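# Close the open freezer door on the desk

## Task

Push the open door of the freezer on the desk fully shut so its gasket keeps it closed, without knocking the boxes inside off their shelves, without shifting the unfixed freezer more than about a hand's width from its spot, then release it and back the robot away, never tipping over or finishing tilted.

## Robot and tools

Robot: TidyBot++, a mobile base 0.54 m long, 0.50 m wide and 0.38 m tall on four driven casters, carrying one seven-joint arm with a two-finger gripper. The shoulder sits 0.12 m ahead of the base centre at 0.68 m height. Segments: upper arm 0.42 m, forearm 0.31 m, hand 0.31 m (wrist to hand point). The arm begins folded, hand pointing down, wrist about 0.08 m past the base front. Cameras: base_camera (fixed on the base) and wrist_camera (on the hand, looking where it points).

Frames: the base frame has its origin on the floor below the base centre, x ahead, y to the left, z up, in metres. The odometry frame is the base frame as it was at scene start; base_odometry reports x, y and a heading in rad (left positive, -3.142 to 3.142) from wheel counts only, so slip looks like travel. base_tilt gives lean in degrees, forward and right positive.

move: one action per call. Keys: base, joints, target, speeds, plus cameras (list of base_camera, wrist_camera or all; empty list for none) and blocking (true or omitted waits until everything rests; false returns in about 0.5 s while motion continues). Any unknown key makes the call invalid; out-of-range numbers get it refused. An empty move just reports state and images.
- base: a dict with any of translate_m (forward +, -2 to 2 m), strafe_m (left +, -2 to 2 m), rotate_rad (counter-clockwise from above +, -6.3 to 6.3 rad). These are offsets relative to the base's own axes at the moment the command begins, not positions.
- joints: a dict of absolute targets by name, radians. joint_1_rad any angle (whole arm about vertical; positive is clockwise from above, opposite to base heading). joint_2_rad -2.249 to 2.249 (shoulder; 0 is upright, positive leans forward). joint_3_rad any angle (upper-arm roll). joint_4_rad -2.579 to 2.579 (elbow; 0 straight, negative bends forward when joint_3 is 3.14). joint_5_rad any angle (forearm roll). joint_6_rad -2.099 to 2.099 (wrist bend). joint_7_rad any angle (hand roll; at 1.57 with the hand down the fingers part left and right). gripper_pos 0 (open, about 85 mm gap) to 1 (closed, squeezing 100 to 150 N). Unbounded joints take the short way; split larger turns into steps under half a turn.
- target: one list of seven numbers, an absolute hand pose in the base frame: x, y, z in metres, then the quaternion qw, qx, qy, qz. The hand point lies midway between the finger pads; the hand's z axis runs out along the fingers, fingers close along its y. With target, joints may only contain gripper_pos.
- speeds: per-action top speed caps: translate_m and strafe_m 0.05 to 0.5 m/s (give one only when combining them), rotate_rad 0.1 to 1.57 rad/s.

Result lines: base_status, joint_status and hand_status give each motion's outcome: done, moving, off_target (rested away from target, may still push), not_followed (a check held back the joint targets), stopped, contact_stop or time_out (an unrequested stop; it holds position and later calls in the same reply are skipped), torque_fault, limit_stop_at_motor_heat. The move line gives the worst status. hand_pose is the measured pose in the base frame; hand_target is where the joint targets would put it. joint_positions, motor_effort (percent of max, bracket = peak), on_its_own, pictures (order of the images), earlier move (for non-blocking moves), scene_time, and warnings such as ARM HIT, pose unreachable, joint command not followed, MOTOR HOT. A base done only means the wheels turned enough; it may have been blocked.

Correcting: hand targets usually land within 3 cm; add (wanted minus measured) to the last target. For joints, resend last command plus (wanted minus read). To keep the hand still, resend hand_target, not hand_pose. Unreachable poses let the arm wander up to 10 s and end time_out.

wait: seconds 0 to 10, plus cameras; commands nothing, returns early once moves finish. stop: brakes all running motions (cameras optional). zoom_image: camera plus region [x0, y0, x1, y1] in pixels of that camera's latest image, at most 504 by 504. finished_scene: scene is the current scene's number; it ends the scene for good, so the door must already stay shut with the robot clear.

Cautions: the arm never slows for or avoids obstacles and keeps pushing when blocked, harder with farther targets; no check keeps it off the base. A hand snagged above about 0.6 m while the base drives, or a sideways push or pull on a raised hand, can lift wheels or tip the robot; withdrawing the arm or backing off rights it. Driving the arm into furniture can trip a torque fault (arm frozen 10 s). Long stretched or blocked holds heat motors. Avoid slamming the door, hard pushes that slide the freezer, dislodging boxes, or excessive gripper force. Approach slowly, push the door gently until latched, open the gripper, retract and reverse away.

Each tool is called after "Call:" by a JSON object that holds its "api" and its "payload", one argument or row to a line.

## Session

Call:
{"api": "move", "payload": {

}}

Scene clock: 0.00 s.
base_odometry: x=+0.000 y=+0.000 heading=+0.000
base_tilt: forward=+0.5 right=+0.1
base_status: not commanded
joint_positions: joint_1_rad=+0.024 joint_2_rad=-0.376 joint_3_rad=+3.191 joint_4_rad=-2.516 joint_5_rad=+0.024 joint_6_rad=-0.898 joint_7_rad=+1.532 gripper_pos=+0.000
joint_status: not commanded
motor_effort: joint_1_rad=-1 joint_2_rad=-2 joint_3_rad=+0 joint_4_rad=+15 joint_5_rad=+1 joint_6_rad=+0 joint_7_rad=-1
hand_pose: x=+0.2616 y=-0.0130 z=+0.5943 quat_wxyz=(+0.002, +0.998, -0.048, +0.052) (m; base frame)
hand_target: x=+0.2617 y=-0.0130 z=+0.5943 quat_wxyz=(+0.002, +0.998, -0.048, +0.052) (m; base frame)
hand_status: not commanded
pictures: base_camera, wrist_camera

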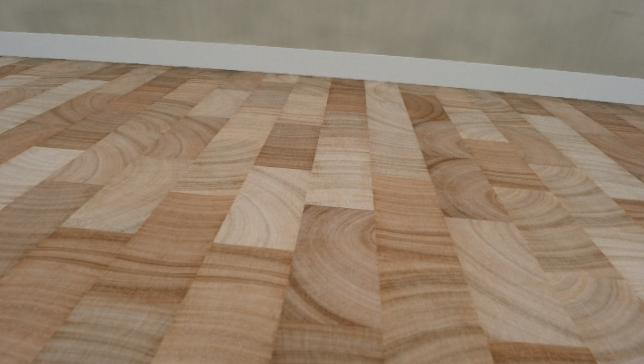

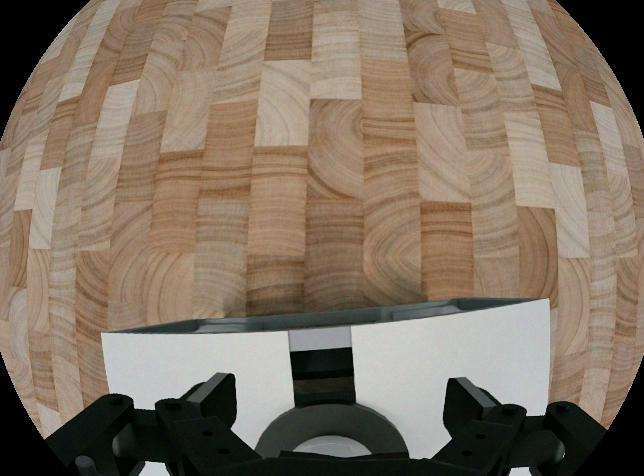

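Call:
{"api": "move", "payload": {
  "joints": {"joint_6_rad": 0.35},
  "base": {"rotate_rad": 1.2}
}}

Scene clock: 3.90 s.
move: done
base_odometry: x=+0.000 y=+0.000 heading=+1.199
base_tilt: forward=+0.5 right=+0.1
base_status: done
joint_positions: joint_1_rad=+0.024 joint_2_rad=-0.376 joint_3_rad=+3.191 joint_4_rad=-2.515 joint_5_rad=+0.024 joint_6_rad=+0.304 joint_7_rad=+1.532 gripper_pos=+0.000
joint_status: all done
motor_effort: joint_1_rad=+0(1) joint_2_rad=-6(7) joint_3_rad=+1(2) joint_4_rad=+19(19) joint_5_rad=+0(1) joint_6_rad=+8(8) joint_7_rad=+0(1)
hand_pose: x=+0.5296 y=-0.0275 z=+0.8228 quat_wxyz=(+0.006, +0.793, -0.037, +0.608) (m; base frame)
hand_target: x=+0.5328 y=-0.0278 z=+0.8362 quat_wxyz=(+0.007, +0.779, -0.036, +0.625) (m; base frame)
hand_status: not commanded
pictures: base_camera, wrist_camera
camera_calibration:
wrist_camera: T_world_to_cam=[[-0.0331368, -0.998894, -0.0333722, 0.0210771], [-0.227801, 0.0400602, -0.972883, 0.986041], [0.973144, -0.0246361, -0.228876, -0.19704], [0, 0, 0, 1]] pos_world=[0.417068, -0.0233015, 0.914908]

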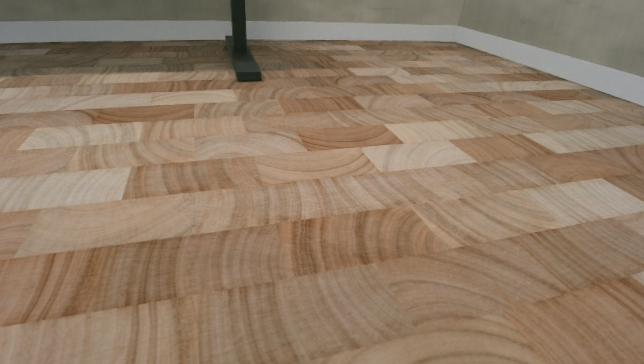

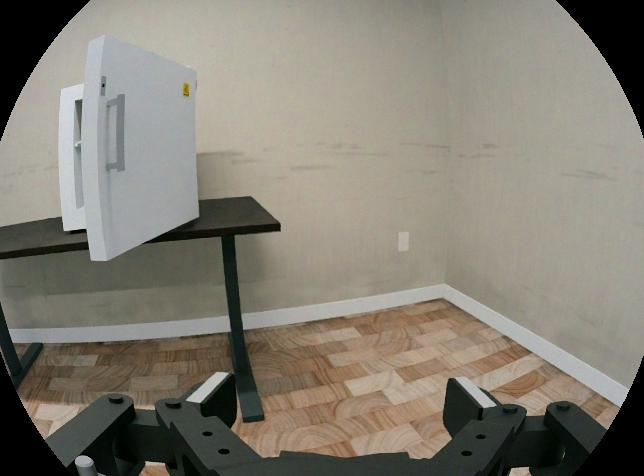

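Call:
{"api": "move", "payload": {
  "base": {"rotate_rad": 0.55}
}}

Call:
{"api": "zoom_image", "payload": {
  "camera": "wrist_camera",
  "region": [150, 0, 550, 300]
}}

Scene clock: 6.27 s.
move: done
base_odometry: x=+0.000 y=+0.000 heading=+1.747
base_tilt: forward=+0.5 right=+0.1
base_status: done
joint_positions: joint_1_rad=+0.024 joint_2_rad=-0.376 joint_3_rad=+3.190 joint_4_rad=-2.515 joint_5_rad=+0.024 joint_6_rad=+0.305 joint_7_rad=+1.532 gripper_pos=+0.000
joint_status: not commanded
motor_effort: joint_1_rad=+0(2) joint_2_rad=-7(7) joint_3_rad=+1(2) joint_4_rad=+19(19) joint_5_rad=+1(1) joint_6_rad=+8(8) joint_7_rad=+0(1)
hand_pose: x=+0.5297 y=-0.0272 z=+0.8230 quat_wxyz=(+0.006, +0.793, -0.037, +0.608) (m; base frame)
hand_target: x=+0.5328 y=-0.0278 z=+0.8362 quat_wxyz=(+0.007, +0.779, -0.036, +0.625) (m; base frame)
hand_status: not commanded
pictures: base_camera, wrist_camera
camera_calibration:
wrist_camera: T_world_to_cam=[[-0.0325735, -0.99892, -0.0331452, 0.0208507], [-0.227355, 0.039699, -0.973002, 0.986037], [0.973267, -0.0241583, -0.228402, -0.19749], [0, 0, 0, 1]] pos_world=[0.41707, -0.0230876, 0.915]

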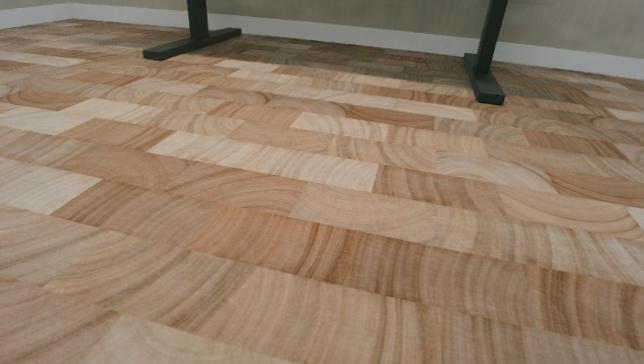

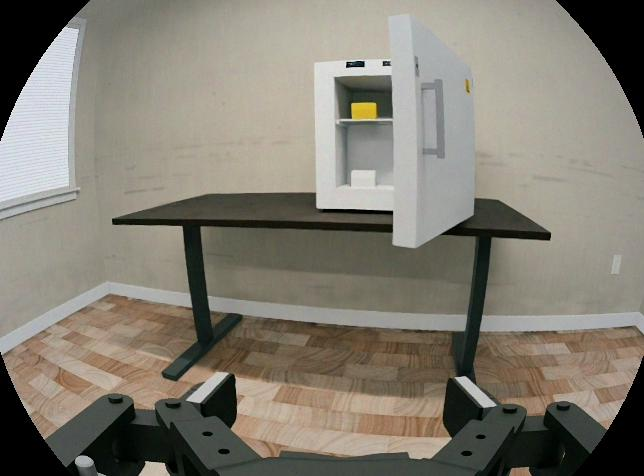

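Scaled by 1.260.

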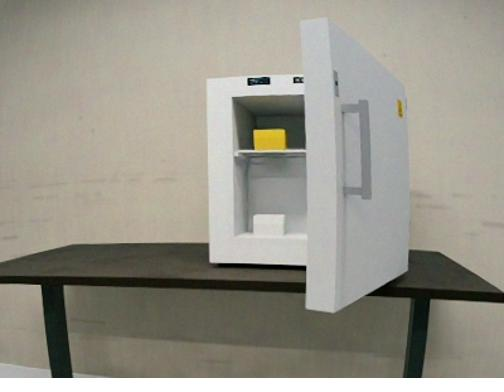

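Call:
{"api": "move", "payload": {
  "joints": {"joint_2_rad": 0.055, "joint_4_rad": -2.4, "joint_6_rad": 0.8, "gripper_pos": 1},
  "base": {"rotate_rad": 0.253},
  "cameras": []
}}

Call:
{"api": "move", "payload": {
  "base": {"strafe_m": -0.545}
}}

Scene clock: 30.17 s.
move: done
base_odometry: x=+0.000 y=+0.000 heading=+1.999
base_tilt: forward=+0.6 right=+0.1
base_status: done
joint_positions: joint_1_rad=+0.024 joint_2_rad=+0.038 joint_3_rad=+3.190 joint_4_rad=-2.415 joint_5_rad=+0.024 joint_6_rad=+0.752 joint_7_rad=+1.532 gripper_pos=+0.999
joint_status: all done
motor_effort: joint_1_rad=+0(2) joint_2_rad=-18(20) joint_3_rad=+1(2) joint_4_rad=+16(20) joint_5_rad=+0(1) joint_6_rad=+8(9) joint_7_rad=+0(1)
hand_pose: x=+0.6430 y=-0.0310 z=+0.8193 quat_wxyz=(+0.011, +0.751, -0.029, +0.660) (m; base frame)
hand_target: x=+0.6512 y=-0.0318 z=+0.8326 quat_wxyz=(+0.012, +0.736, -0.028, +0.677) (m; base frame)
hand_status: not commanded
pictures: none
No camera images: "cameras" was empty.

Scene clock: 32.50 s.
move: done
base_odometry: x=+0.496 y=+0.227 heading=+2.000
base_tilt: forward=+0.5 right=+0.1
base_status: done
joint_positions: joint_1_rad=+0.024 joint_2_rad=+0.038 joint_3_rad=+3.193 joint_4_rad=-2.415 joint_5_rad=+0.024 joint_6_rad=+0.755 joint_7_rad=+1.532 gripper_pos=+0.999
joint_status: not commanded
motor_effort: joint_1_rad=+0(2) joint_2_rad=-18(19) joint_3_rad=+1(3) joint_4_rad=+16(16) joint_5_rad=+1(1) joint_6_rad=+8(8) joint_7_rad=+0(1)
hand_pose: x=+0.6431 y=-0.0325 z=+0.8202 quat_wxyz=(+0.012, +0.750, -0.030, +0.661) (m; base frame)
hand_target: x=+0.6512 y=-0.0318 z=+0.8326 quat_wxyz=(+0.012, +0.736, -0.028, +0.677) (m; base frame)
hand_status: not commanded
pictures: base_camera, wrist_camera
camera_calibration:
wrist_camera: T_world_to_cam=[[-0.028267, -0.99949, -0.0148874, 0.00141686], [-0.0937459, 0.0174783, -0.995443, 0.941064], [0.995195, -0.0267425, -0.0941921, -0.432938], [0, 0, 0, 1]] pos_world=[0.519119, -0.0266099, 0.896017]

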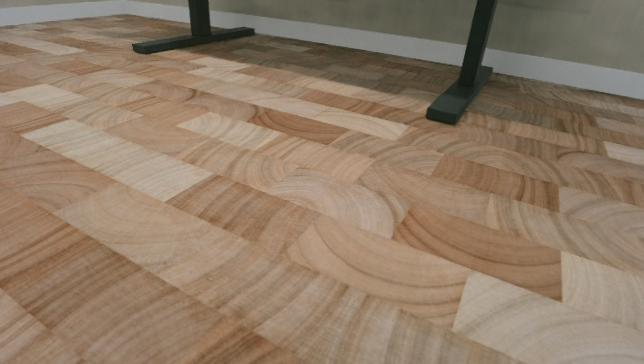

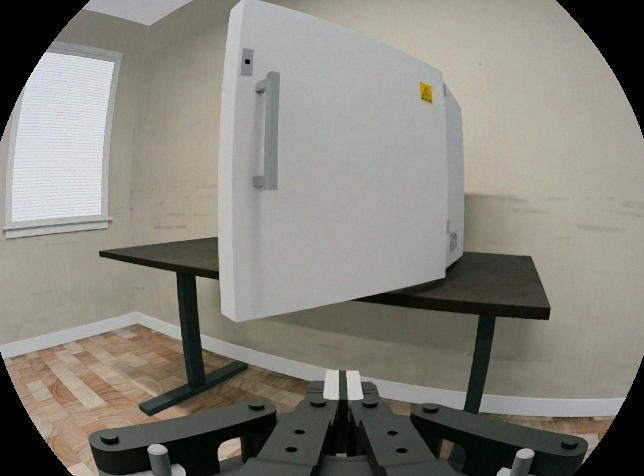

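Call:
{"api": "move", "payload": {
  "base": {"translate_m": 0.37},
  "speeds": {"translate_m": 0.2}
}}

Call:
{"api": "move", "payload": {
  "base": {"translate_m": 0.15},
  "speeds": {"translate_m": 0.1}
}}

Scene clock: 39.47 s.
move: done
base_odometry: x=+0.342 y=+0.563 heading=+2.000
base_tilt: forward=+0.5 right=+0.1
base_status: done
joint_positions: joint_1_rad=+0.024 joint_2_rad=+0.043 joint_3_rad=+3.193 joint_4_rad=-2.409 joint_5_rad=+0.024 joint_6_rad=+0.756 joint_7_rad=+1.532 gripper_pos=+0.999
joint_status: not commanded
motor_effort: joint_1_rad=+0(1) joint_2_rad=-18(20) joint_3_rad=+0(1) joint_4_rad=+16(17) joint_5_rad=+0(1) joint_6_rad=+8(8) joint_7_rad=+0(1)
hand_pose: x=+0.6454 y=-0.0326 z=+0.8205 quat_wxyz=(+0.012, +0.749, -0.030, +0.661) (m; base frame)
hand_target: x=+0.6512 y=-0.0318 z=+0.8326 quat_wxyz=(+0.012, +0.736, -0.028, +0.677) (m; base frame)
hand_status: not commanded
pictures: base_camera, wrist_camera
camera_calibration:
wrist_camera: T_world_to_cam=[[-0.0281973, -0.999496, -0.0145651, 0.00106175], [-0.0920868, 0.0171063, -0.995604, 0.940702], [0.995352, -0.0267321, -0.0925228, -0.436662], [0, 0, 0, 1]] pos_world=[0.521288, -0.0267036, 0.896181]

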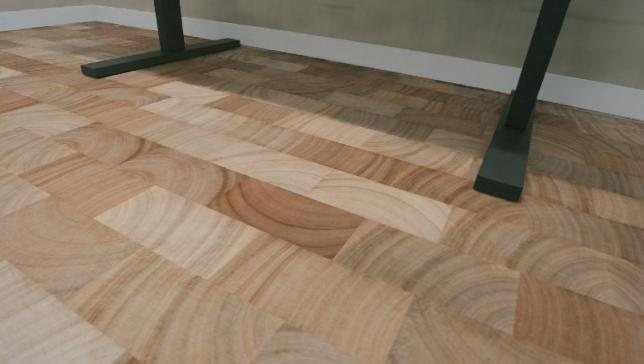

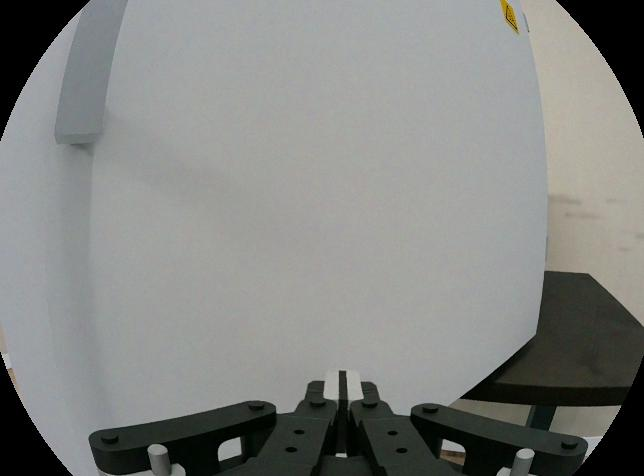

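Scene clock: 41.43 s.
move: done
base_odometry: x=+0.280 y=+0.700 heading=+2.000
base_tilt: forward=+0.5 right=+0.1
base_status: done
joint_positions: joint_1_rad=+0.024 joint_2_rad=+0.046 joint_3_rad=+3.193 joint_4_rad=-2.408 joint_5_rad=+0.024 joint_6_rad=+0.757 joint_7_rad=+1.532 gripper_pos=+0.999
joint_status: not commanded
motor_effort: joint_1_rad=+0(2) joint_2_rad=-18(21) joint_3_rad=+1(2) joint_4_rad=+16(18) joint_5_rad=+0(1) joint_6_rad=+8(9) joint_7_rad=-1(1)
hand_pose: x=+0.6462 y=-0.0328 z=+0.8202 quat_wxyz=(+0.013, +0.750, -0.030, +0.661) (m; base frame)
hand_target: x=+0.6512 y=-0.0318 z=+0.8326 quat_wxyz=(+0.012, +0.736, -0.028, +0.677) (m; base frame)
hand_status: not commanded
pictures: base_camera, wrist_camera
camera_calibration:
wrist_camera: T_world_to_cam=[[-0.0284559, -0.99949, -0.0144569, 0.000982352], [-0.0925386, 0.0170347, -0.995563, 0.94066], [0.995302, -0.0269918, -0.0929762, -0.437088], [0, 0, 0, 1]] pos_world=[0.52211, -0.0268398, 0.895862]

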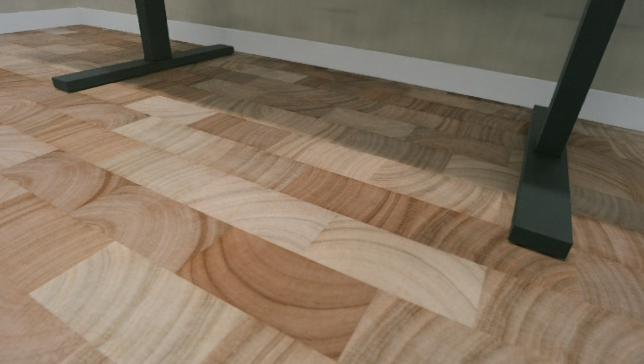

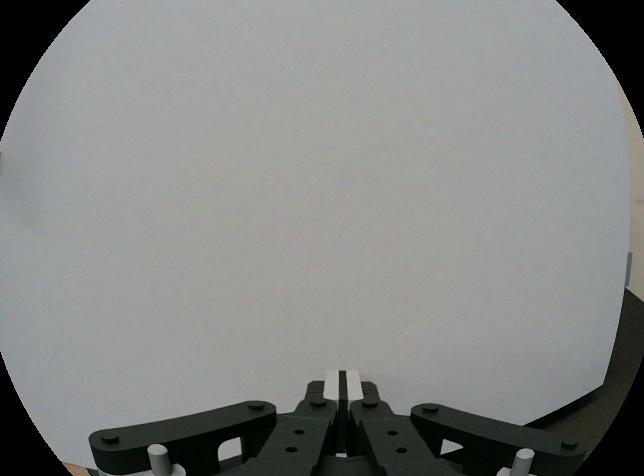

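Call:
{"api": "move", "payload": {
  "base": {"translate_m": 0.12},
  "speeds": {"translate_m": 0.1}
}}

Scene clock: 44.50 s.
move: done
base_odometry: x=+0.230 y=+0.809 heading=+2.000
base_tilt: forward=+0.5 right=+0.1
base_status: done
joint_positions: joint_1_rad=+0.024 joint_2_rad=+0.048 joint_3_rad=+3.193 joint_4_rad=-2.406 joint_5_rad=+0.024 joint_6_rad=+0.758 joint_7_rad=+1.532 gripper_pos=+0.999
joint_status: not commanded
motor_effort: joint_1_rad=+0(1) joint_2_rad=-19(21) joint_3_rad=+1(2) joint_4_rad=+16(19) joint_5_rad=+0(1) joint_6_rad=+8(9) joint_7_rad=+0(1)
hand_pose: x=+0.6470 y=-0.0329 z=+0.8202 quat_wxyz=(+0.013, +0.749, -0.030, +0.661) (m; base frame)
hand_target: x=+0.6512 y=-0.0318 z=+0.8326 quat_wxyz=(+0.012, +0.736, -0.028, +0.677) (m; base frame)
hand_status: not commanded
pictures: base_camera, wrist_camera
camera_calibration:
wrist_camera: T_world_to_cam=[[-0.0284277, -0.999493, -0.0143465, 0.000860355], [-0.0919864, 0.0169071, -0.995617, 0.940477], [0.995354, -0.0269834, -0.0924204, -0.438331], [0, 0, 0, 1]] pos_world=[0.52283, -0.0268685, 0.895856]

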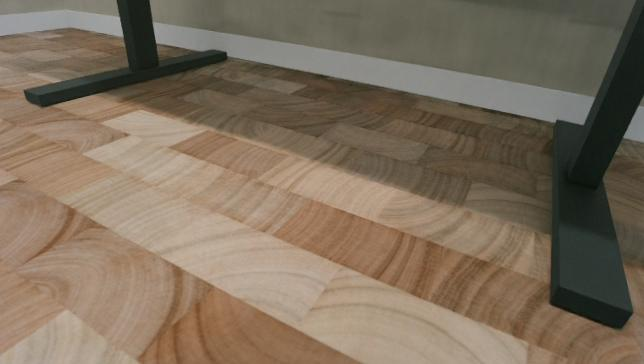

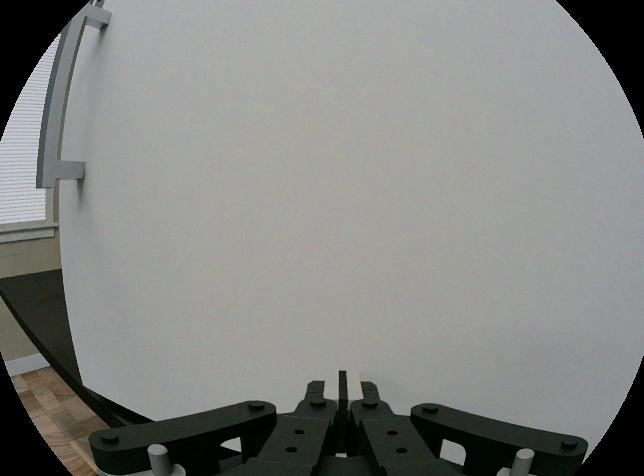

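Call:
{"api": "move", "payload": {
  "base": {"translate_m": 0.06, "strafe_m": 0.015},
  "speeds": {"translate_m": 0.05}
}}

Scene clock: 47.83 s.
move: done
base_odometry: x=+0.191 y=+0.858 heading=+1.999
base_tilt: forward=+0.5 right=+0.1
base_status: done
joint_positions: joint_1_rad=+0.024 joint_2_rad=+0.048 joint_3_rad=+3.193 joint_4_rad=-2.406 joint_5_rad=+0.024 joint_6_rad=+0.758 joint_7_rad=+1.532 gripper_pos=+0.999
joint_status: not commanded
motor_effort: joint_1_rad=+0(1) joint_2_rad=-19(21) joint_3_rad=+1(1) joint_4_rad=+16(16) joint_5_rad=+0(1) joint_6_rad=+8(8) joint_7_rad=+0(1)
hand_pose: x=+0.6470 y=-0.0329 z=+0.8201 quat_wxyz=(+0.013, +0.749, -0.030, +0.661) (m; base frame)
hand_target: x=+0.6512 y=-0.0318 z=+0.8326 quat_wxyz=(+0.012, +0.736, -0.028, +0.677) (m; base frame)
hand_status: not commanded
pictures: base_camera, wrist_camera
camera_calibration:
wrist_camera: T_world_to_cam=[[-0.0284254, -0.999493, -0.0143371, 0.000850316], [-0.0920683, 0.0168998, -0.995609, 0.940446], [0.995347, -0.0269806, -0.092502, -0.438335], [0, 0, 0, 1]] pos_world=[0.522905, -0.02687, 0.895782]

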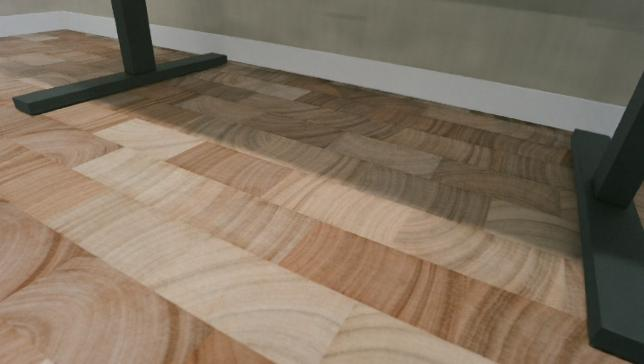

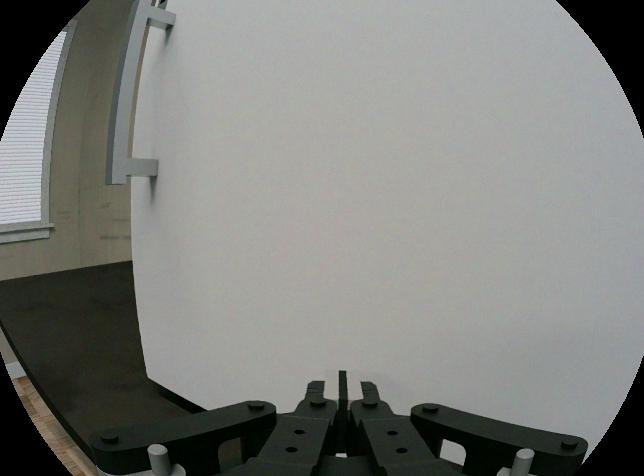

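Call:
{"api": "move", "payload": {
  "base": {"translate_m": 0.03, "strafe_m": 0.01},
  "speeds": {"translate_m": 0.05},
  "cameras": ["wrist_camera"]
}}

Scene clock: 52.00 s.
move: done
base_odometry: x=+0.170 y=+0.881 heading=+1.999
base_tilt: forward=+0.5 right=+0.1
base_status: done
joint_positions: joint_1_rad=+0.024 joint_2_rad=+0.048 joint_3_rad=+3.193 joint_4_rad=-2.406 joint_5_rad=+0.024 joint_6_rad=+0.758 joint_7_rad=+1.532 gripper_pos=+0.999
joint_status: not commanded
motor_effort: joint_1_rad=+0(2) joint_2_rad=-19(22) joint_3_rad=+1(1) joint_4_rad=+16(17) joint_5_rad=+0(1) joint_6_rad=+8(8) joint_7_rad=+0(1)
hand_pose: x=+0.6471 y=-0.0329 z=+0.8201 quat_wxyz=(+0.013, +0.749, -0.030, +0.661) (m; base frame)
hand_target: x=+0.6512 y=-0.0318 z=+0.8326 quat_wxyz=(+0.012, +0.736, -0.028, +0.677) (m; base frame)
hand_status: not commanded
pictures: wrist_camera
camera_calibration:
wrist_camera: T_world_to_cam=[[-0.0284185, -0.999494, -0.0143222, 0.000833762], [-0.0920565, 0.016884, -0.995611, 0.940373], [0.995348, -0.0269754, -0.0924897, -0.43844], [0, 0, 0, 1]] pos_world=[0.522992, -0.026871, 0.895706]

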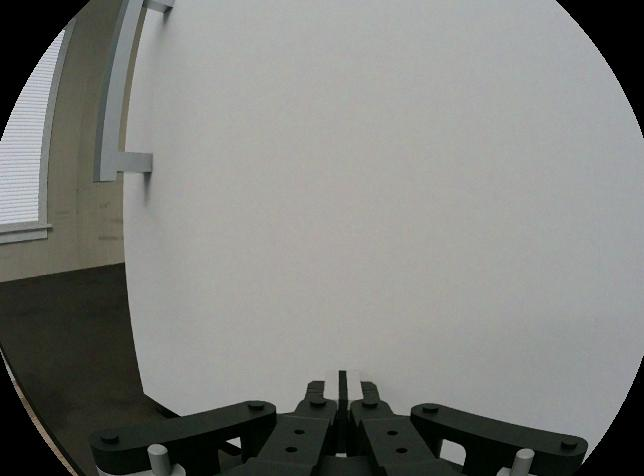

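Call:
{"api": "move", "payload": {
  "base": {"translate_m": 0.02},
  "speeds": {"translate_m": 0.05},
  "cameras": ["wrist_camera"]
}}

Scene clock: 55.13 s.
move: done
base_odometry: x=+0.161 y=+0.899 heading=+1.999
base_tilt: forward=+0.5 right=+0.1
base_status: done
joint_positions: joint_1_rad=+0.020 joint_2_rad=+0.037 joint_3_rad=+3.177 joint_4_rad=-2.432 joint_5_rad=+0.024 joint_6_rad=+0.759 joint_7_rad=+1.532 gripper_pos=+0.999
joint_status: not commanded
motor_effort: joint_1_rad=+4(5) joint_2_rad=-14(19) joint_3_rad=+5(6) joint_4_rad=+21(25) joint_5_rad=-2(3) joint_6_rad=+9(9) joint_7_rad=+0(1)
hand_pose: x=+0.6386 y=-0.0221 z=+0.8128 quat_wxyz=(+0.005, +0.754, -0.023, +0.656) (m; base frame)
hand_target: x=+0.6512 y=-0.0318 z=+0.8326 quat_wxyz=(+0.012, +0.736, -0.028, +0.677) (m; base frame)
hand_status: not commanded
pictures: wrist_camera
camera_calibration:
wrist_camera: T_world_to_cam=[[-0.00886661, -0.99983, -0.0161905, 0.000294862], [-0.106815, 0.0170455, -0.994133, 0.940421], [0.994239, -0.00708519, -0.106948, -0.41744], [0, 0, 0, 1]] pos_world=[0.515489, -0.0186928, 0.890264]

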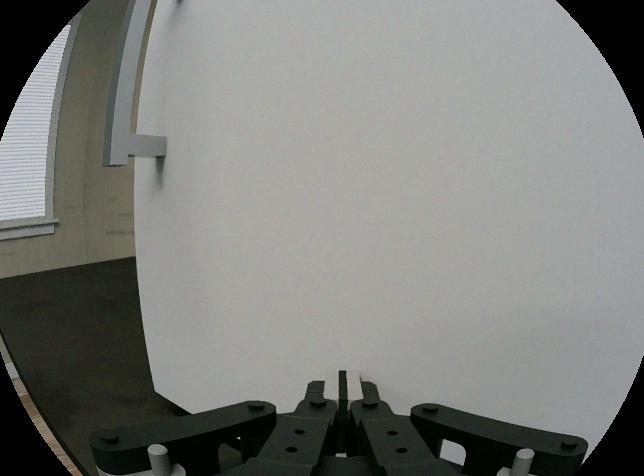

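Call:
{"api": "move", "payload": {
  "base": {"translate_m": -0.45, "strafe_m": 0.35}
}}

Call:
{"api": "move", "payload": {
  "base": {"rotate_rad": -0.55}
}}

Call:
{"api": "zoom_image", "payload": {
  "camera": "wrist_camera",
  "region": [150, 0, 550, 400]
}}

Scene clock: 59.40 s.
move: done
base_odometry: x=+0.030 y=+0.345 heading=+1.999
base_tilt: forward=+0.5 right=+0.1
base_status: done
joint_positions: joint_1_rad=+0.020 joint_2_rad=+0.050 joint_3_rad=+3.190 joint_4_rad=-2.401 joint_5_rad=+0.024 joint_6_rad=+0.760 joint_7_rad=+1.532 gripper_pos=+0.999
joint_status: not commanded
motor_effort: joint_1_rad=-1(4) joint_2_rad=-19(21) joint_3_rad=+1(5) joint_4_rad=+16(20) joint_5_rad=+0(2) joint_6_rad=+8(9) joint_7_rad=+0(1)
hand_pose: x=+0.6491 y=-0.0296 z=+0.8227 quat_wxyz=(+0.011, +0.748, -0.027, +0.663) (m; base frame)
hand_target: x=+0.6512 y=-0.0318 z=+0.8326 quat_wxyz=(+0.012, +0.736, -0.028, +0.677) (m; base frame)
hand_status: not commanded
pictures: base_camera, wrist_camera
camera_calibration:
wrist_camera: T_world_to_cam=[[-0.0219856, -0.999658, -0.014165, -0.000168649], [-0.0865046, 0.0160174, -0.996123, 0.939855], [0.996009, -0.020675, -0.0868272, -0.444976], [0, 0, 0, 1]] pos_world=[0.524498, -0.0244225, 0.897573]

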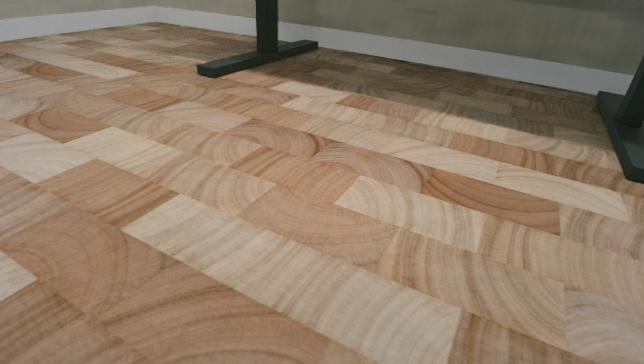

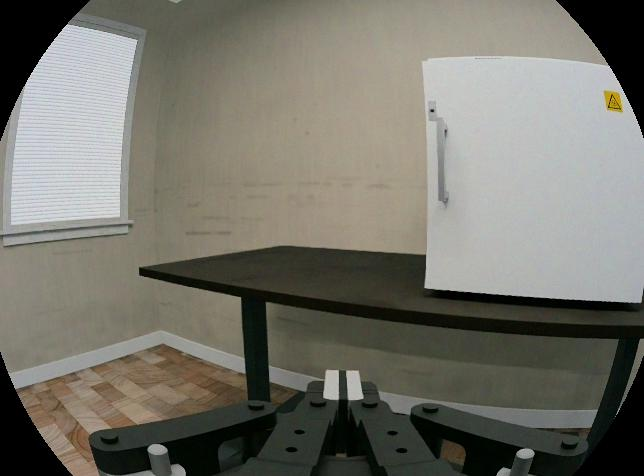

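Scene clock: 60.90 s.
move: done
base_odometry: x=+0.030 y=+0.345 heading=+1.450
base_tilt: forward=+0.5 right=+0.1
base_status: done
joint_positions: joint_1_rad=+0.021 joint_2_rad=+0.050 joint_3_rad=+3.196 joint_4_rad=-2.401 joint_5_rad=+0.024 joint_6_rad=+0.760 joint_7_rad=+1.532 gripper_pos=+0.999
joint_status: not commanded
motor_effort: joint_1_rad=-1(3) joint_2_rad=-19(20) joint_3_rad=+1(3) joint_4_rad=+15(16) joint_5_rad=+1(2) joint_6_rad=+8(8) joint_7_rad=-1(1)
hand_pose: x=+0.6490 y=-0.0329 z=+0.8227 quat_wxyz=(+0.013, +0.748, -0.030, +0.663) (m; base frame)
hand_target: x=+0.6512 y=-0.0318 z=+0.8326 quat_wxyz=(+0.012, +0.736, -0.028, +0.677) (m; base frame)
hand_status: not commanded
pictures: base_camera, wrist_camera
camera_calibration:
wrist_camera: T_world_to_cam=[[-0.0282614, -0.999504, -0.0138902, 0.000389592], [-0.0862877, 0.0162833, -0.996137, 0.939817], [0.995869, -0.0269537, -0.0867051, -0.44513], [0, 0, 0, 1]] pos_world=[0.524397, -0.0269118, 0.897597]

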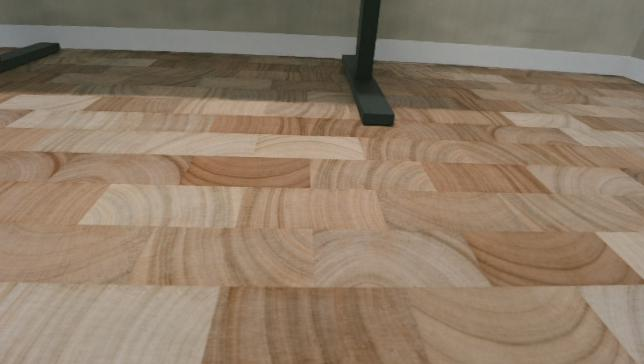

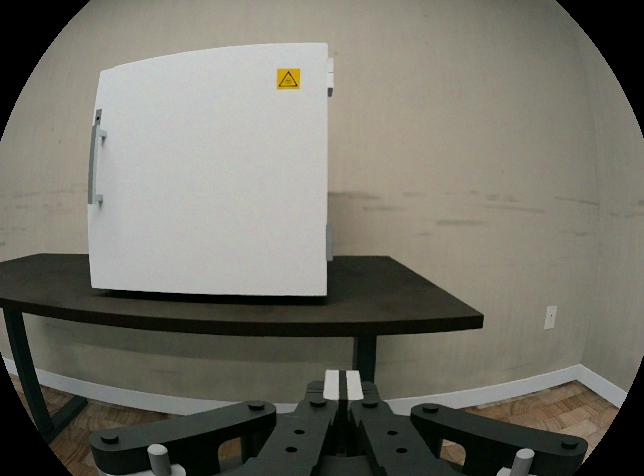

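Scaled by 1.260.

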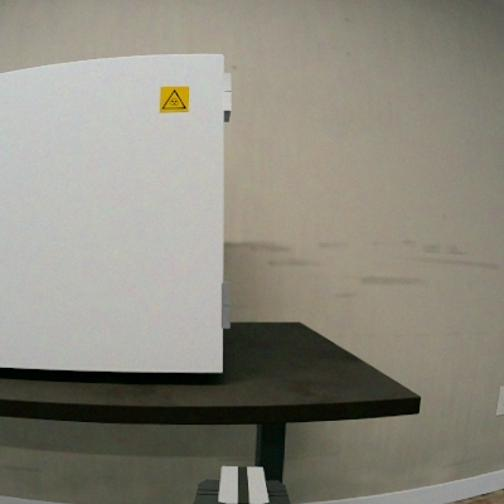

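Call:
{"api": "finished_scene", "payload": {
  "scene": 1
}}

The scene is finished: the task was done.


## Next scene

The same job, from a new start.

Call:
{"api": "move", "payload": {

}}

Scene clock: 0.00 s.
base_odometry: x=+0.000 y=+0.000 heading=+0.000
base_tilt: forward=+0.5 right=+0.1
base_status: not commanded
joint_positions: joint_1_rad=+0.046 joint_2_rad=-0.304 joint_3_rad=+3.168 joint_4_rad=-2.512 joint_5_rad=+0.000 joint_6_rad=-0.889 joint_7_rad=+1.555 gripper_pos=+0.000
joint_status: not commanded
motor_effort: joint_1_rad=+0 joint_2_rad=-3 joint_3_rad=+1 joint_4_rad=+13 joint_5_rad=-1 joint_6_rad=+0 joint_7_rad=+0
hand_pose: x=+0.2597 y=-0.0080 z=+0.5853 quat_wxyz=(-0.003, +0.999, -0.044, +0.022) (m; base frame)
hand_target: x=+0.2599 y=-0.0080 z=+0.5854 quat_wxyz=(-0.003, +0.999, -0.044, +0.023) (m; base frame)
hand_status: not commanded
pictures: base_camera, wrist_camera
camera_calibration:
wrist_camera: T_world_to_cam=[[-0.076175, -0.996293, -0.0399587, 0.0387077], [-0.993911, 0.0790706, -0.0767389, 0.36743], [0.079614, 0.0338698, -0.99625, 0.693415], [0, 0, 0, 1]] pos_world=[0.312936, -0.0139745, 0.720558]

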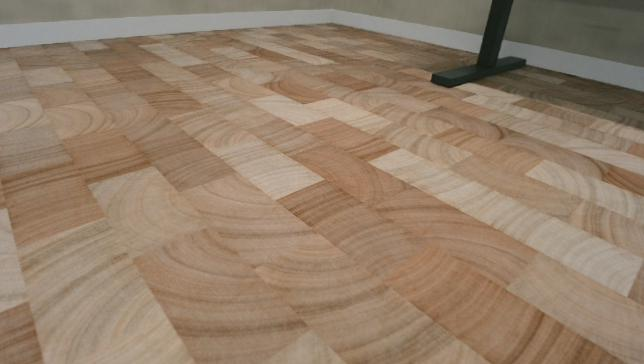

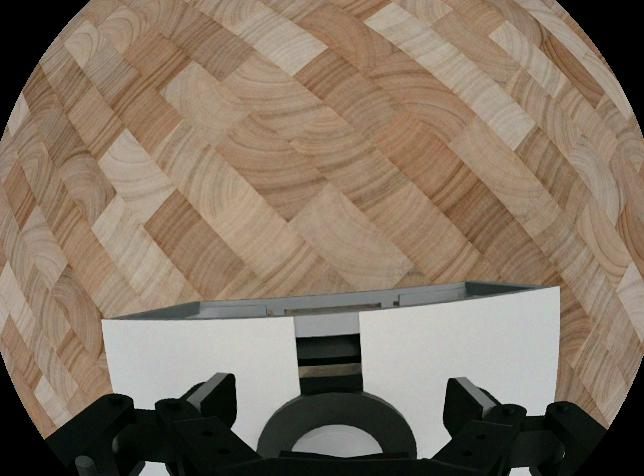

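Call:
{"api": "move", "payload": {
  "joints": {"joint_2_rad": 0.055, "joint_4_rad": -2.4, "joint_6_rad": 0.8, "gripper_pos": 1},
  "base": {"rotate_rad": -0.75}
}}

Scene clock: 3.67 s.
move: done
base_odometry: x=+0.000 y=+0.000 heading=-0.749
base_tilt: forward=+0.5 right=+0.1
base_status: done
joint_positions: joint_1_rad=+0.046 joint_2_rad=+0.038 joint_3_rad=+3.168 joint_4_rad=-2.410 joint_5_rad=+0.000 joint_6_rad=+0.749 joint_7_rad=+1.555 gripper_pos=+0.999
joint_status: all done
motor_effort: joint_1_rad=+0(2) joint_2_rad=-18(19) joint_3_rad=+1(2) joint_4_rad=+16(16) joint_5_rad=+0(1) joint_6_rad=+8(8) joint_7_rad=+0(1)
hand_pose: x=+0.6437 y=-0.0370 z=+0.8211 quat_wxyz=(+0.019, +0.750, -0.033, +0.660) (m; base frame)
hand_target: x=+0.6506 y=-0.0374 z=+0.8326 quat_wxyz=(+0.020, +0.736, -0.032, +0.676) (m; base frame)
hand_status: not commanded
pictures: base_camera, wrist_camera
camera_calibration:
wrist_camera: T_world_to_cam=[[-0.0425164, -0.999058, -0.00863427, 0.000991108], [-0.0941391, 0.0126096, -0.995479, 0.942219], [0.994651, -0.0415114, -0.0945866, -0.43345], [0, 0, 0, 1]] pos_world=[0.519873, -0.0288839, 0.896969]

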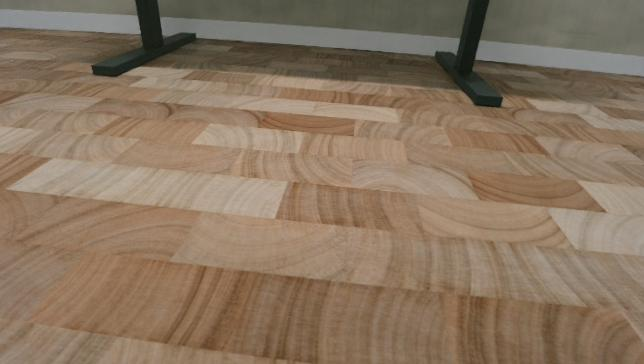

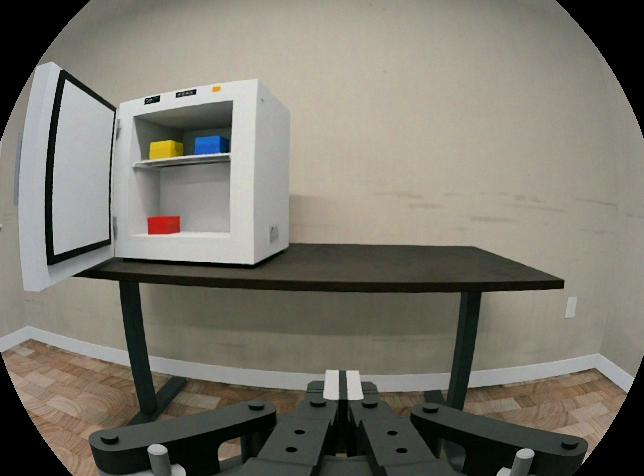

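Call:
{"api": "move", "payload": {
  "base": {"rotate_rad": -0.873},
  "cameras": []
}}

Call:
{"api": "move", "payload": {
  "base": {"translate_m": -0.724, "strafe_m": 1.3}
}}

Scene clock: 16.97 s.
move: done
base_odometry: x=+0.000 y=+0.000 heading=-1.621
base_tilt: forward=+0.5 right=+0.1
base_status: done
joint_positions: joint_1_rad=+0.047 joint_2_rad=+0.039 joint_3_rad=+3.171 joint_4_rad=-2.410 joint_5_rad=+0.000 joint_6_rad=+0.753 joint_7_rad=+1.555 gripper_pos=+0.999
joint_status: not commanded
motor_effort: joint_1_rad=+0(3) joint_2_rad=-18(19) joint_3_rad=+1(3) joint_4_rad=+16(16) joint_5_rad=+0(1) joint_6_rad=+8(8) joint_7_rad=-1(1)
hand_pose: x=+0.6440 y=-0.0385 z=+0.8214 quat_wxyz=(+0.020, +0.749, -0.034, +0.661) (m; base frame)
hand_target: x=+0.6506 y=-0.0374 z=+0.8326 quat_wxyz=(+0.020, +0.736, -0.032, +0.676) (m; base frame)
hand_status: not commanded
pictures: none
No camera images: "cameras" was empty.

Scene clock: 20.97 s.
move: done
base_odometry: x=+1.335 y=+0.658 heading=-1.622
base_tilt: forward=+0.5 right=+0.1
base_status: done
joint_positions: joint_1_rad=+0.047 joint_2_rad=+0.042 joint_3_rad=+3.171 joint_4_rad=-2.410 joint_5_rad=+0.000 joint_6_rad=+0.755 joint_7_rad=+1.555 gripper_pos=+0.999
joint_status: not commanded
motor_effort: joint_1_rad=+0(2) joint_2_rad=-18(21) joint_3_rad=+0(2) joint_4_rad=+15(17) joint_5_rad=+0(1) joint_6_rad=+8(8) joint_7_rad=+0(1)
hand_pose: x=+0.6446 y=-0.0386 z=+0.8204 quat_wxyz=(+0.020, +0.750, -0.034, +0.661) (m; base frame)
hand_target: x=+0.6506 y=-0.0374 z=+0.8326 quat_wxyz=(+0.020, +0.736, -0.032, +0.676) (m; base frame)
hand_status: not commanded
pictures: base_camera, wrist_camera
camera_calibration:
wrist_camera: T_world_to_cam=[[-0.0453172, -0.998938, -0.00835817, 0.00109147], [-0.0930741, 0.0125524, -0.99558, 0.94102], [0.994627, -0.044339, -0.0935441, -0.435359], [0, 0, 0, 1]] pos_world=[0.520655, -0.0300252, 0.896145]

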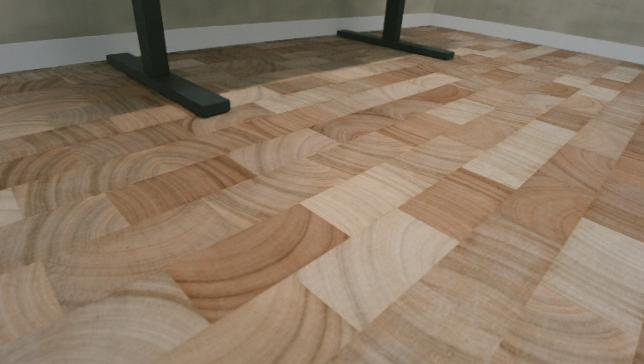

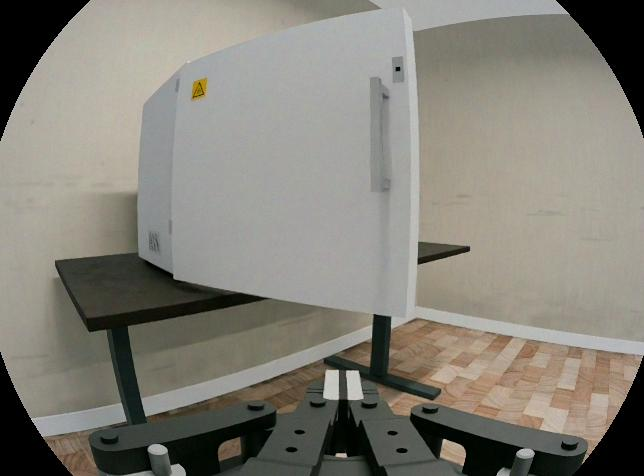

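Call:
{"api": "move", "payload": {
  "base": {"translate_m": 0.33},
  "speeds": {"translate_m": 0.4},
  "cameras": ["wrist_camera"]
}}

Call:
{"api": "move", "payload": {
  "base": {"translate_m": 0.33},
  "speeds": {"translate_m": 0.15},
  "cameras": ["wrist_camera"]
}}

Scene clock: 32.07 s.
move: done
base_odometry: x=+1.318 y=+0.329 heading=-1.621
base_tilt: forward=+0.5 right=+0.1
base_status: done
joint_positions: joint_1_rad=+0.047 joint_2_rad=+0.050 joint_3_rad=+3.171 joint_4_rad=-2.407 joint_5_rad=+0.000 joint_6_rad=+0.757 joint_7_rad=+1.555 gripper_pos=+0.999
joint_status: not commanded
motor_effort: joint_1_rad=+0(2) joint_2_rad=-19(21) joint_3_rad=+1(1) joint_4_rad=+15(17) joint_5_rad=+0(1) joint_6_rad=+8(8) joint_7_rad=+0(1)
hand_pose: x=+0.6464 y=-0.0387 z=+0.8185 quat_wxyz=(+0.020, +0.751, -0.034, +0.660) (m; base frame)
hand_target: x=+0.6506 y=-0.0374 z=+0.8326 quat_wxyz=(+0.020, +0.736, -0.032, +0.676) (m; base frame)
hand_status: not commanded
pictures: wrist_camera
camera_calibration:
wrist_camera: T_world_to_cam=[[-0.0453359, -0.998938, -0.00823676, 0.000963882], [-0.0960101, 0.0125641, -0.995301, 0.940928], [0.994347, -0.044332, -0.0964778, -0.434762], [0, 0, 0, 1]] pos_world=[0.522687, -0.0301329, 0.89457]

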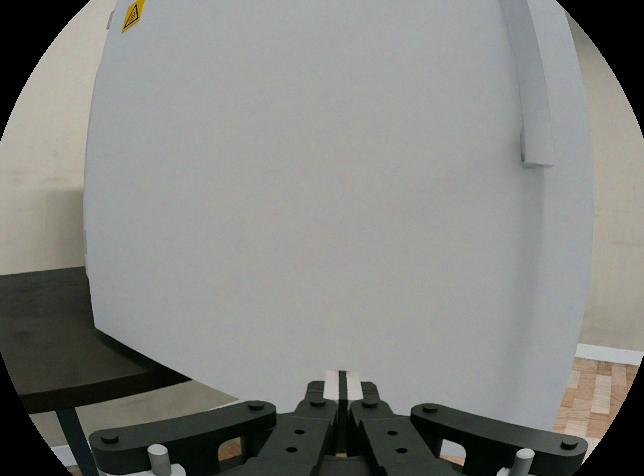

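Scene clock: 34.83 s.
move: done
base_odometry: x=+1.301 y=-0.001 heading=-1.621
base_tilt: forward=+0.5 right=+0.1
base_status: done
joint_positions: joint_1_rad=+0.047 joint_2_rad=+0.051 joint_3_rad=+3.171 joint_4_rad=-2.407 joint_5_rad=+0.000 joint_6_rad=+0.757 joint_7_rad=+1.555 gripper_pos=+0.999
joint_status: not commanded
motor_effort: joint_1_rad=-1(1) joint_2_rad=-18(21) joint_3_rad=+0(2) joint_4_rad=+16(20) joint_5_rad=+0(1) joint_6_rad=+8(9) joint_7_rad=+0(1)
hand_pose: x=+0.6464 y=-0.0386 z=+0.8180 quat_wxyz=(+0.020, +0.751, -0.034, +0.659) (m; base frame)
hand_target: x=+0.6506 y=-0.0374 z=+0.8326 quat_wxyz=(+0.020, +0.736, -0.032, +0.676) (m; base frame)
hand_status: not commanded
pictures: wrist_camera
camera_calibration:
wrist_camera: T_world_to_cam=[[-0.0452235, -0.998943, -0.00823505, 0.000948991], [-0.0966629, 0.0125806, -0.995238, 0.940833], [0.994289, -0.0442121, -0.0971297, -0.434293], [0, 0, 0, 1]] pos_world=[0.5228, -0.0300893, 0.894178]

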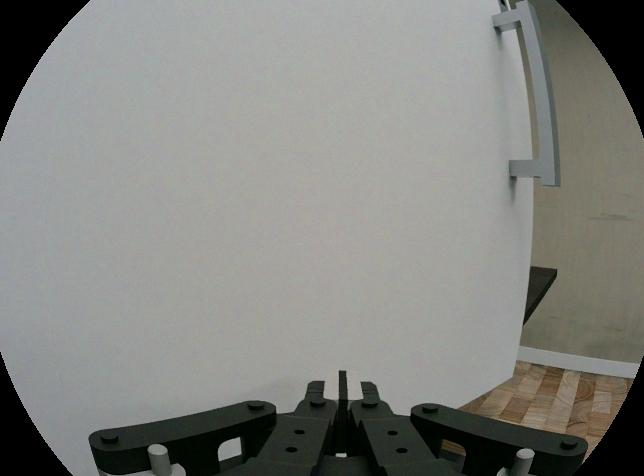

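Call:
{"api": "move", "payload": {
  "base": {"translate_m": 0.12},
  "speeds": {"translate_m": 0.07},
  "cameras": ["wrist_camera"]
}}

Scene clock: 39.70 s.
move: done
base_odometry: x=+1.296 y=-0.121 heading=-1.621
base_tilt: forward=+0.5 right=+0.1
base_status: done
joint_positions: joint_1_rad=+0.058 joint_2_rad=+0.050 joint_3_rad=+3.185 joint_4_rad=-2.415 joint_5_rad=+0.000 joint_6_rad=+0.757 joint_7_rad=+1.555 gripper_pos=+0.999
joint_status: not commanded
motor_effort: joint_1_rad=-4(7) joint_2_rad=-18(20) joint_3_rad=-3(6) joint_4_rad=+18(22) joint_5_rad=+3(5) joint_6_rad=+9(10) joint_7_rad=-1(1)
hand_pose: x=+0.6431 y=-0.0518 z=+0.8142 quat_wxyz=(+0.029, +0.753, -0.044, +0.656) (m; base frame)
hand_target: x=+0.6506 y=-0.0374 z=+0.8326 quat_wxyz=(+0.020, +0.736, -0.032, +0.676) (m; base frame)
hand_status: not commanded
pictures: wrist_camera
camera_calibration:
wrist_camera: T_world_to_cam=[[-0.070868, -0.997455, -0.00784859, 0.0038769], [-0.103671, 0.015191, -0.994496, 0.940976], [0.992084, -0.0696643, -0.104484, -0.425825], [0, 0, 0, 1]] pos_world=[0.520281, -0.0400921, 0.891335]

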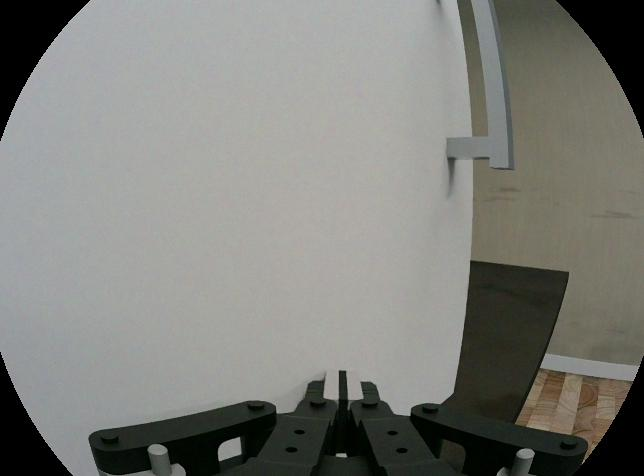

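Call:
{"api": "move", "payload": {
  "base": {"translate_m": 0.02},
  "speeds": {"translate_m": 0.05},
  "cameras": ["wrist_camera"]
}}

Scene clock: 43.60 s.
move: done
base_odometry: x=+1.295 y=-0.141 heading=-1.621
base_tilt: forward=+0.5 right=+0.1
base_status: done
joint_positions: joint_1_rad=+0.074 joint_2_rad=+0.046 joint_3_rad=+3.200 joint_4_rad=-2.427 joint_5_rad=+0.000 joint_6_rad=+0.757 joint_7_rad=+1.555 gripper_pos=+0.999
joint_status: not commanded
motor_effort: joint_1_rad=-8(9) joint_2_rad=-17(19) joint_3_rad=-6(8) joint_4_rad=+20(23) joint_5_rad=+4(7) joint_6_rad=+9(11) joint_7_rad=+0(1)
hand_pose: x=+0.6376 y=-0.0675 z=+0.8106 quat_wxyz=(+0.039, +0.754, -0.055, +0.653) (m; base frame)
hand_target: x=+0.6506 y=-0.0374 z=+0.8326 quat_wxyz=(+0.020, +0.736, -0.032, +0.676) (m; base frame)
hand_status: not commanded
pictures: wrist_camera
camera_calibration:
wrist_camera: T_world_to_cam=[[-0.102055, -0.99475, -0.00757588, 0.00755536], [-0.110391, 0.0188934, -0.993709, 0.940964], [0.988635, -0.100577, -0.11174, -0.415828], [0, 0, 0, 1]] pos_world=[0.515748, -0.0520852, 0.888637]

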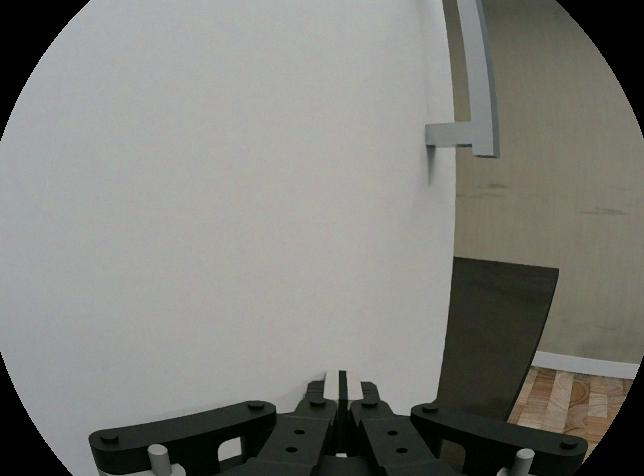

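Call:
{"api": "move", "payload": {
  "base": {"translate_m": -0.4},
  "cameras": ["wrist_camera"]
}}

Scene clock: 55.43 s.
move: done
base_odometry: x=+1.315 y=+0.259 heading=-1.621
base_tilt: forward=+0.5 right=+0.1
base_status: done
joint_positions: joint_1_rad=+0.060 joint_2_rad=+0.054 joint_3_rad=+3.174 joint_4_rad=-2.405 joint_5_rad=+0.000 joint_6_rad=+0.759 joint_7_rad=+1.555 gripper_pos=+0.999
joint_status: not commanded
motor_effort: joint_1_rad=+0(7) joint_2_rad=-18(21) joint_3_rad=+1(6) joint_4_rad=+15(19) joint_5_rad=+0(4) joint_6_rad=+8(9) joint_7_rad=+0(1)
hand_pose: x=+0.6469 y=-0.0473 z=+0.8178 quat_wxyz=(+0.026, +0.750, -0.040, +0.659) (m; base frame)
hand_target: x=+0.6506 y=-0.0374 z=+0.8326 quat_wxyz=(+0.020, +0.736, -0.032, +0.676) (m; base frame)
hand_status: not commanded
pictures: wrist_camera
camera_calibration:
wrist_camera: T_world_to_cam=[[-0.0616202, -0.998067, -0.00805376, 0.00276936], [-0.0960114, 0.013959, -0.995282, 0.940457], [0.993471, -0.0605562, -0.096686, -0.435778], [0, 0, 0, 1]] pos_world=[0.523398, -0.0367529, 0.893908]

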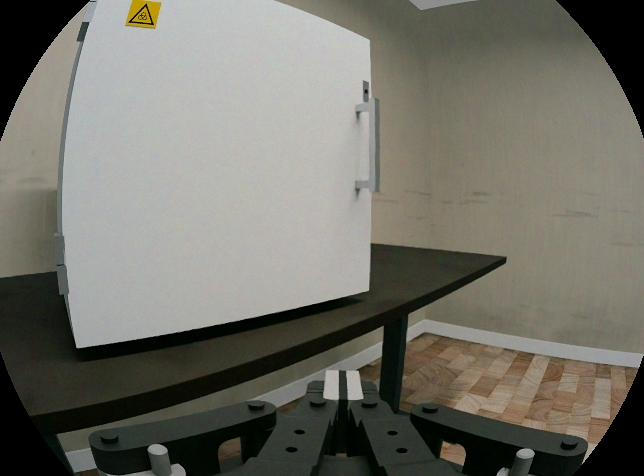

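Call:
{"api": "finished_scene", "payload": {
  "scene": 2
}}

The scene is finished: the task was done.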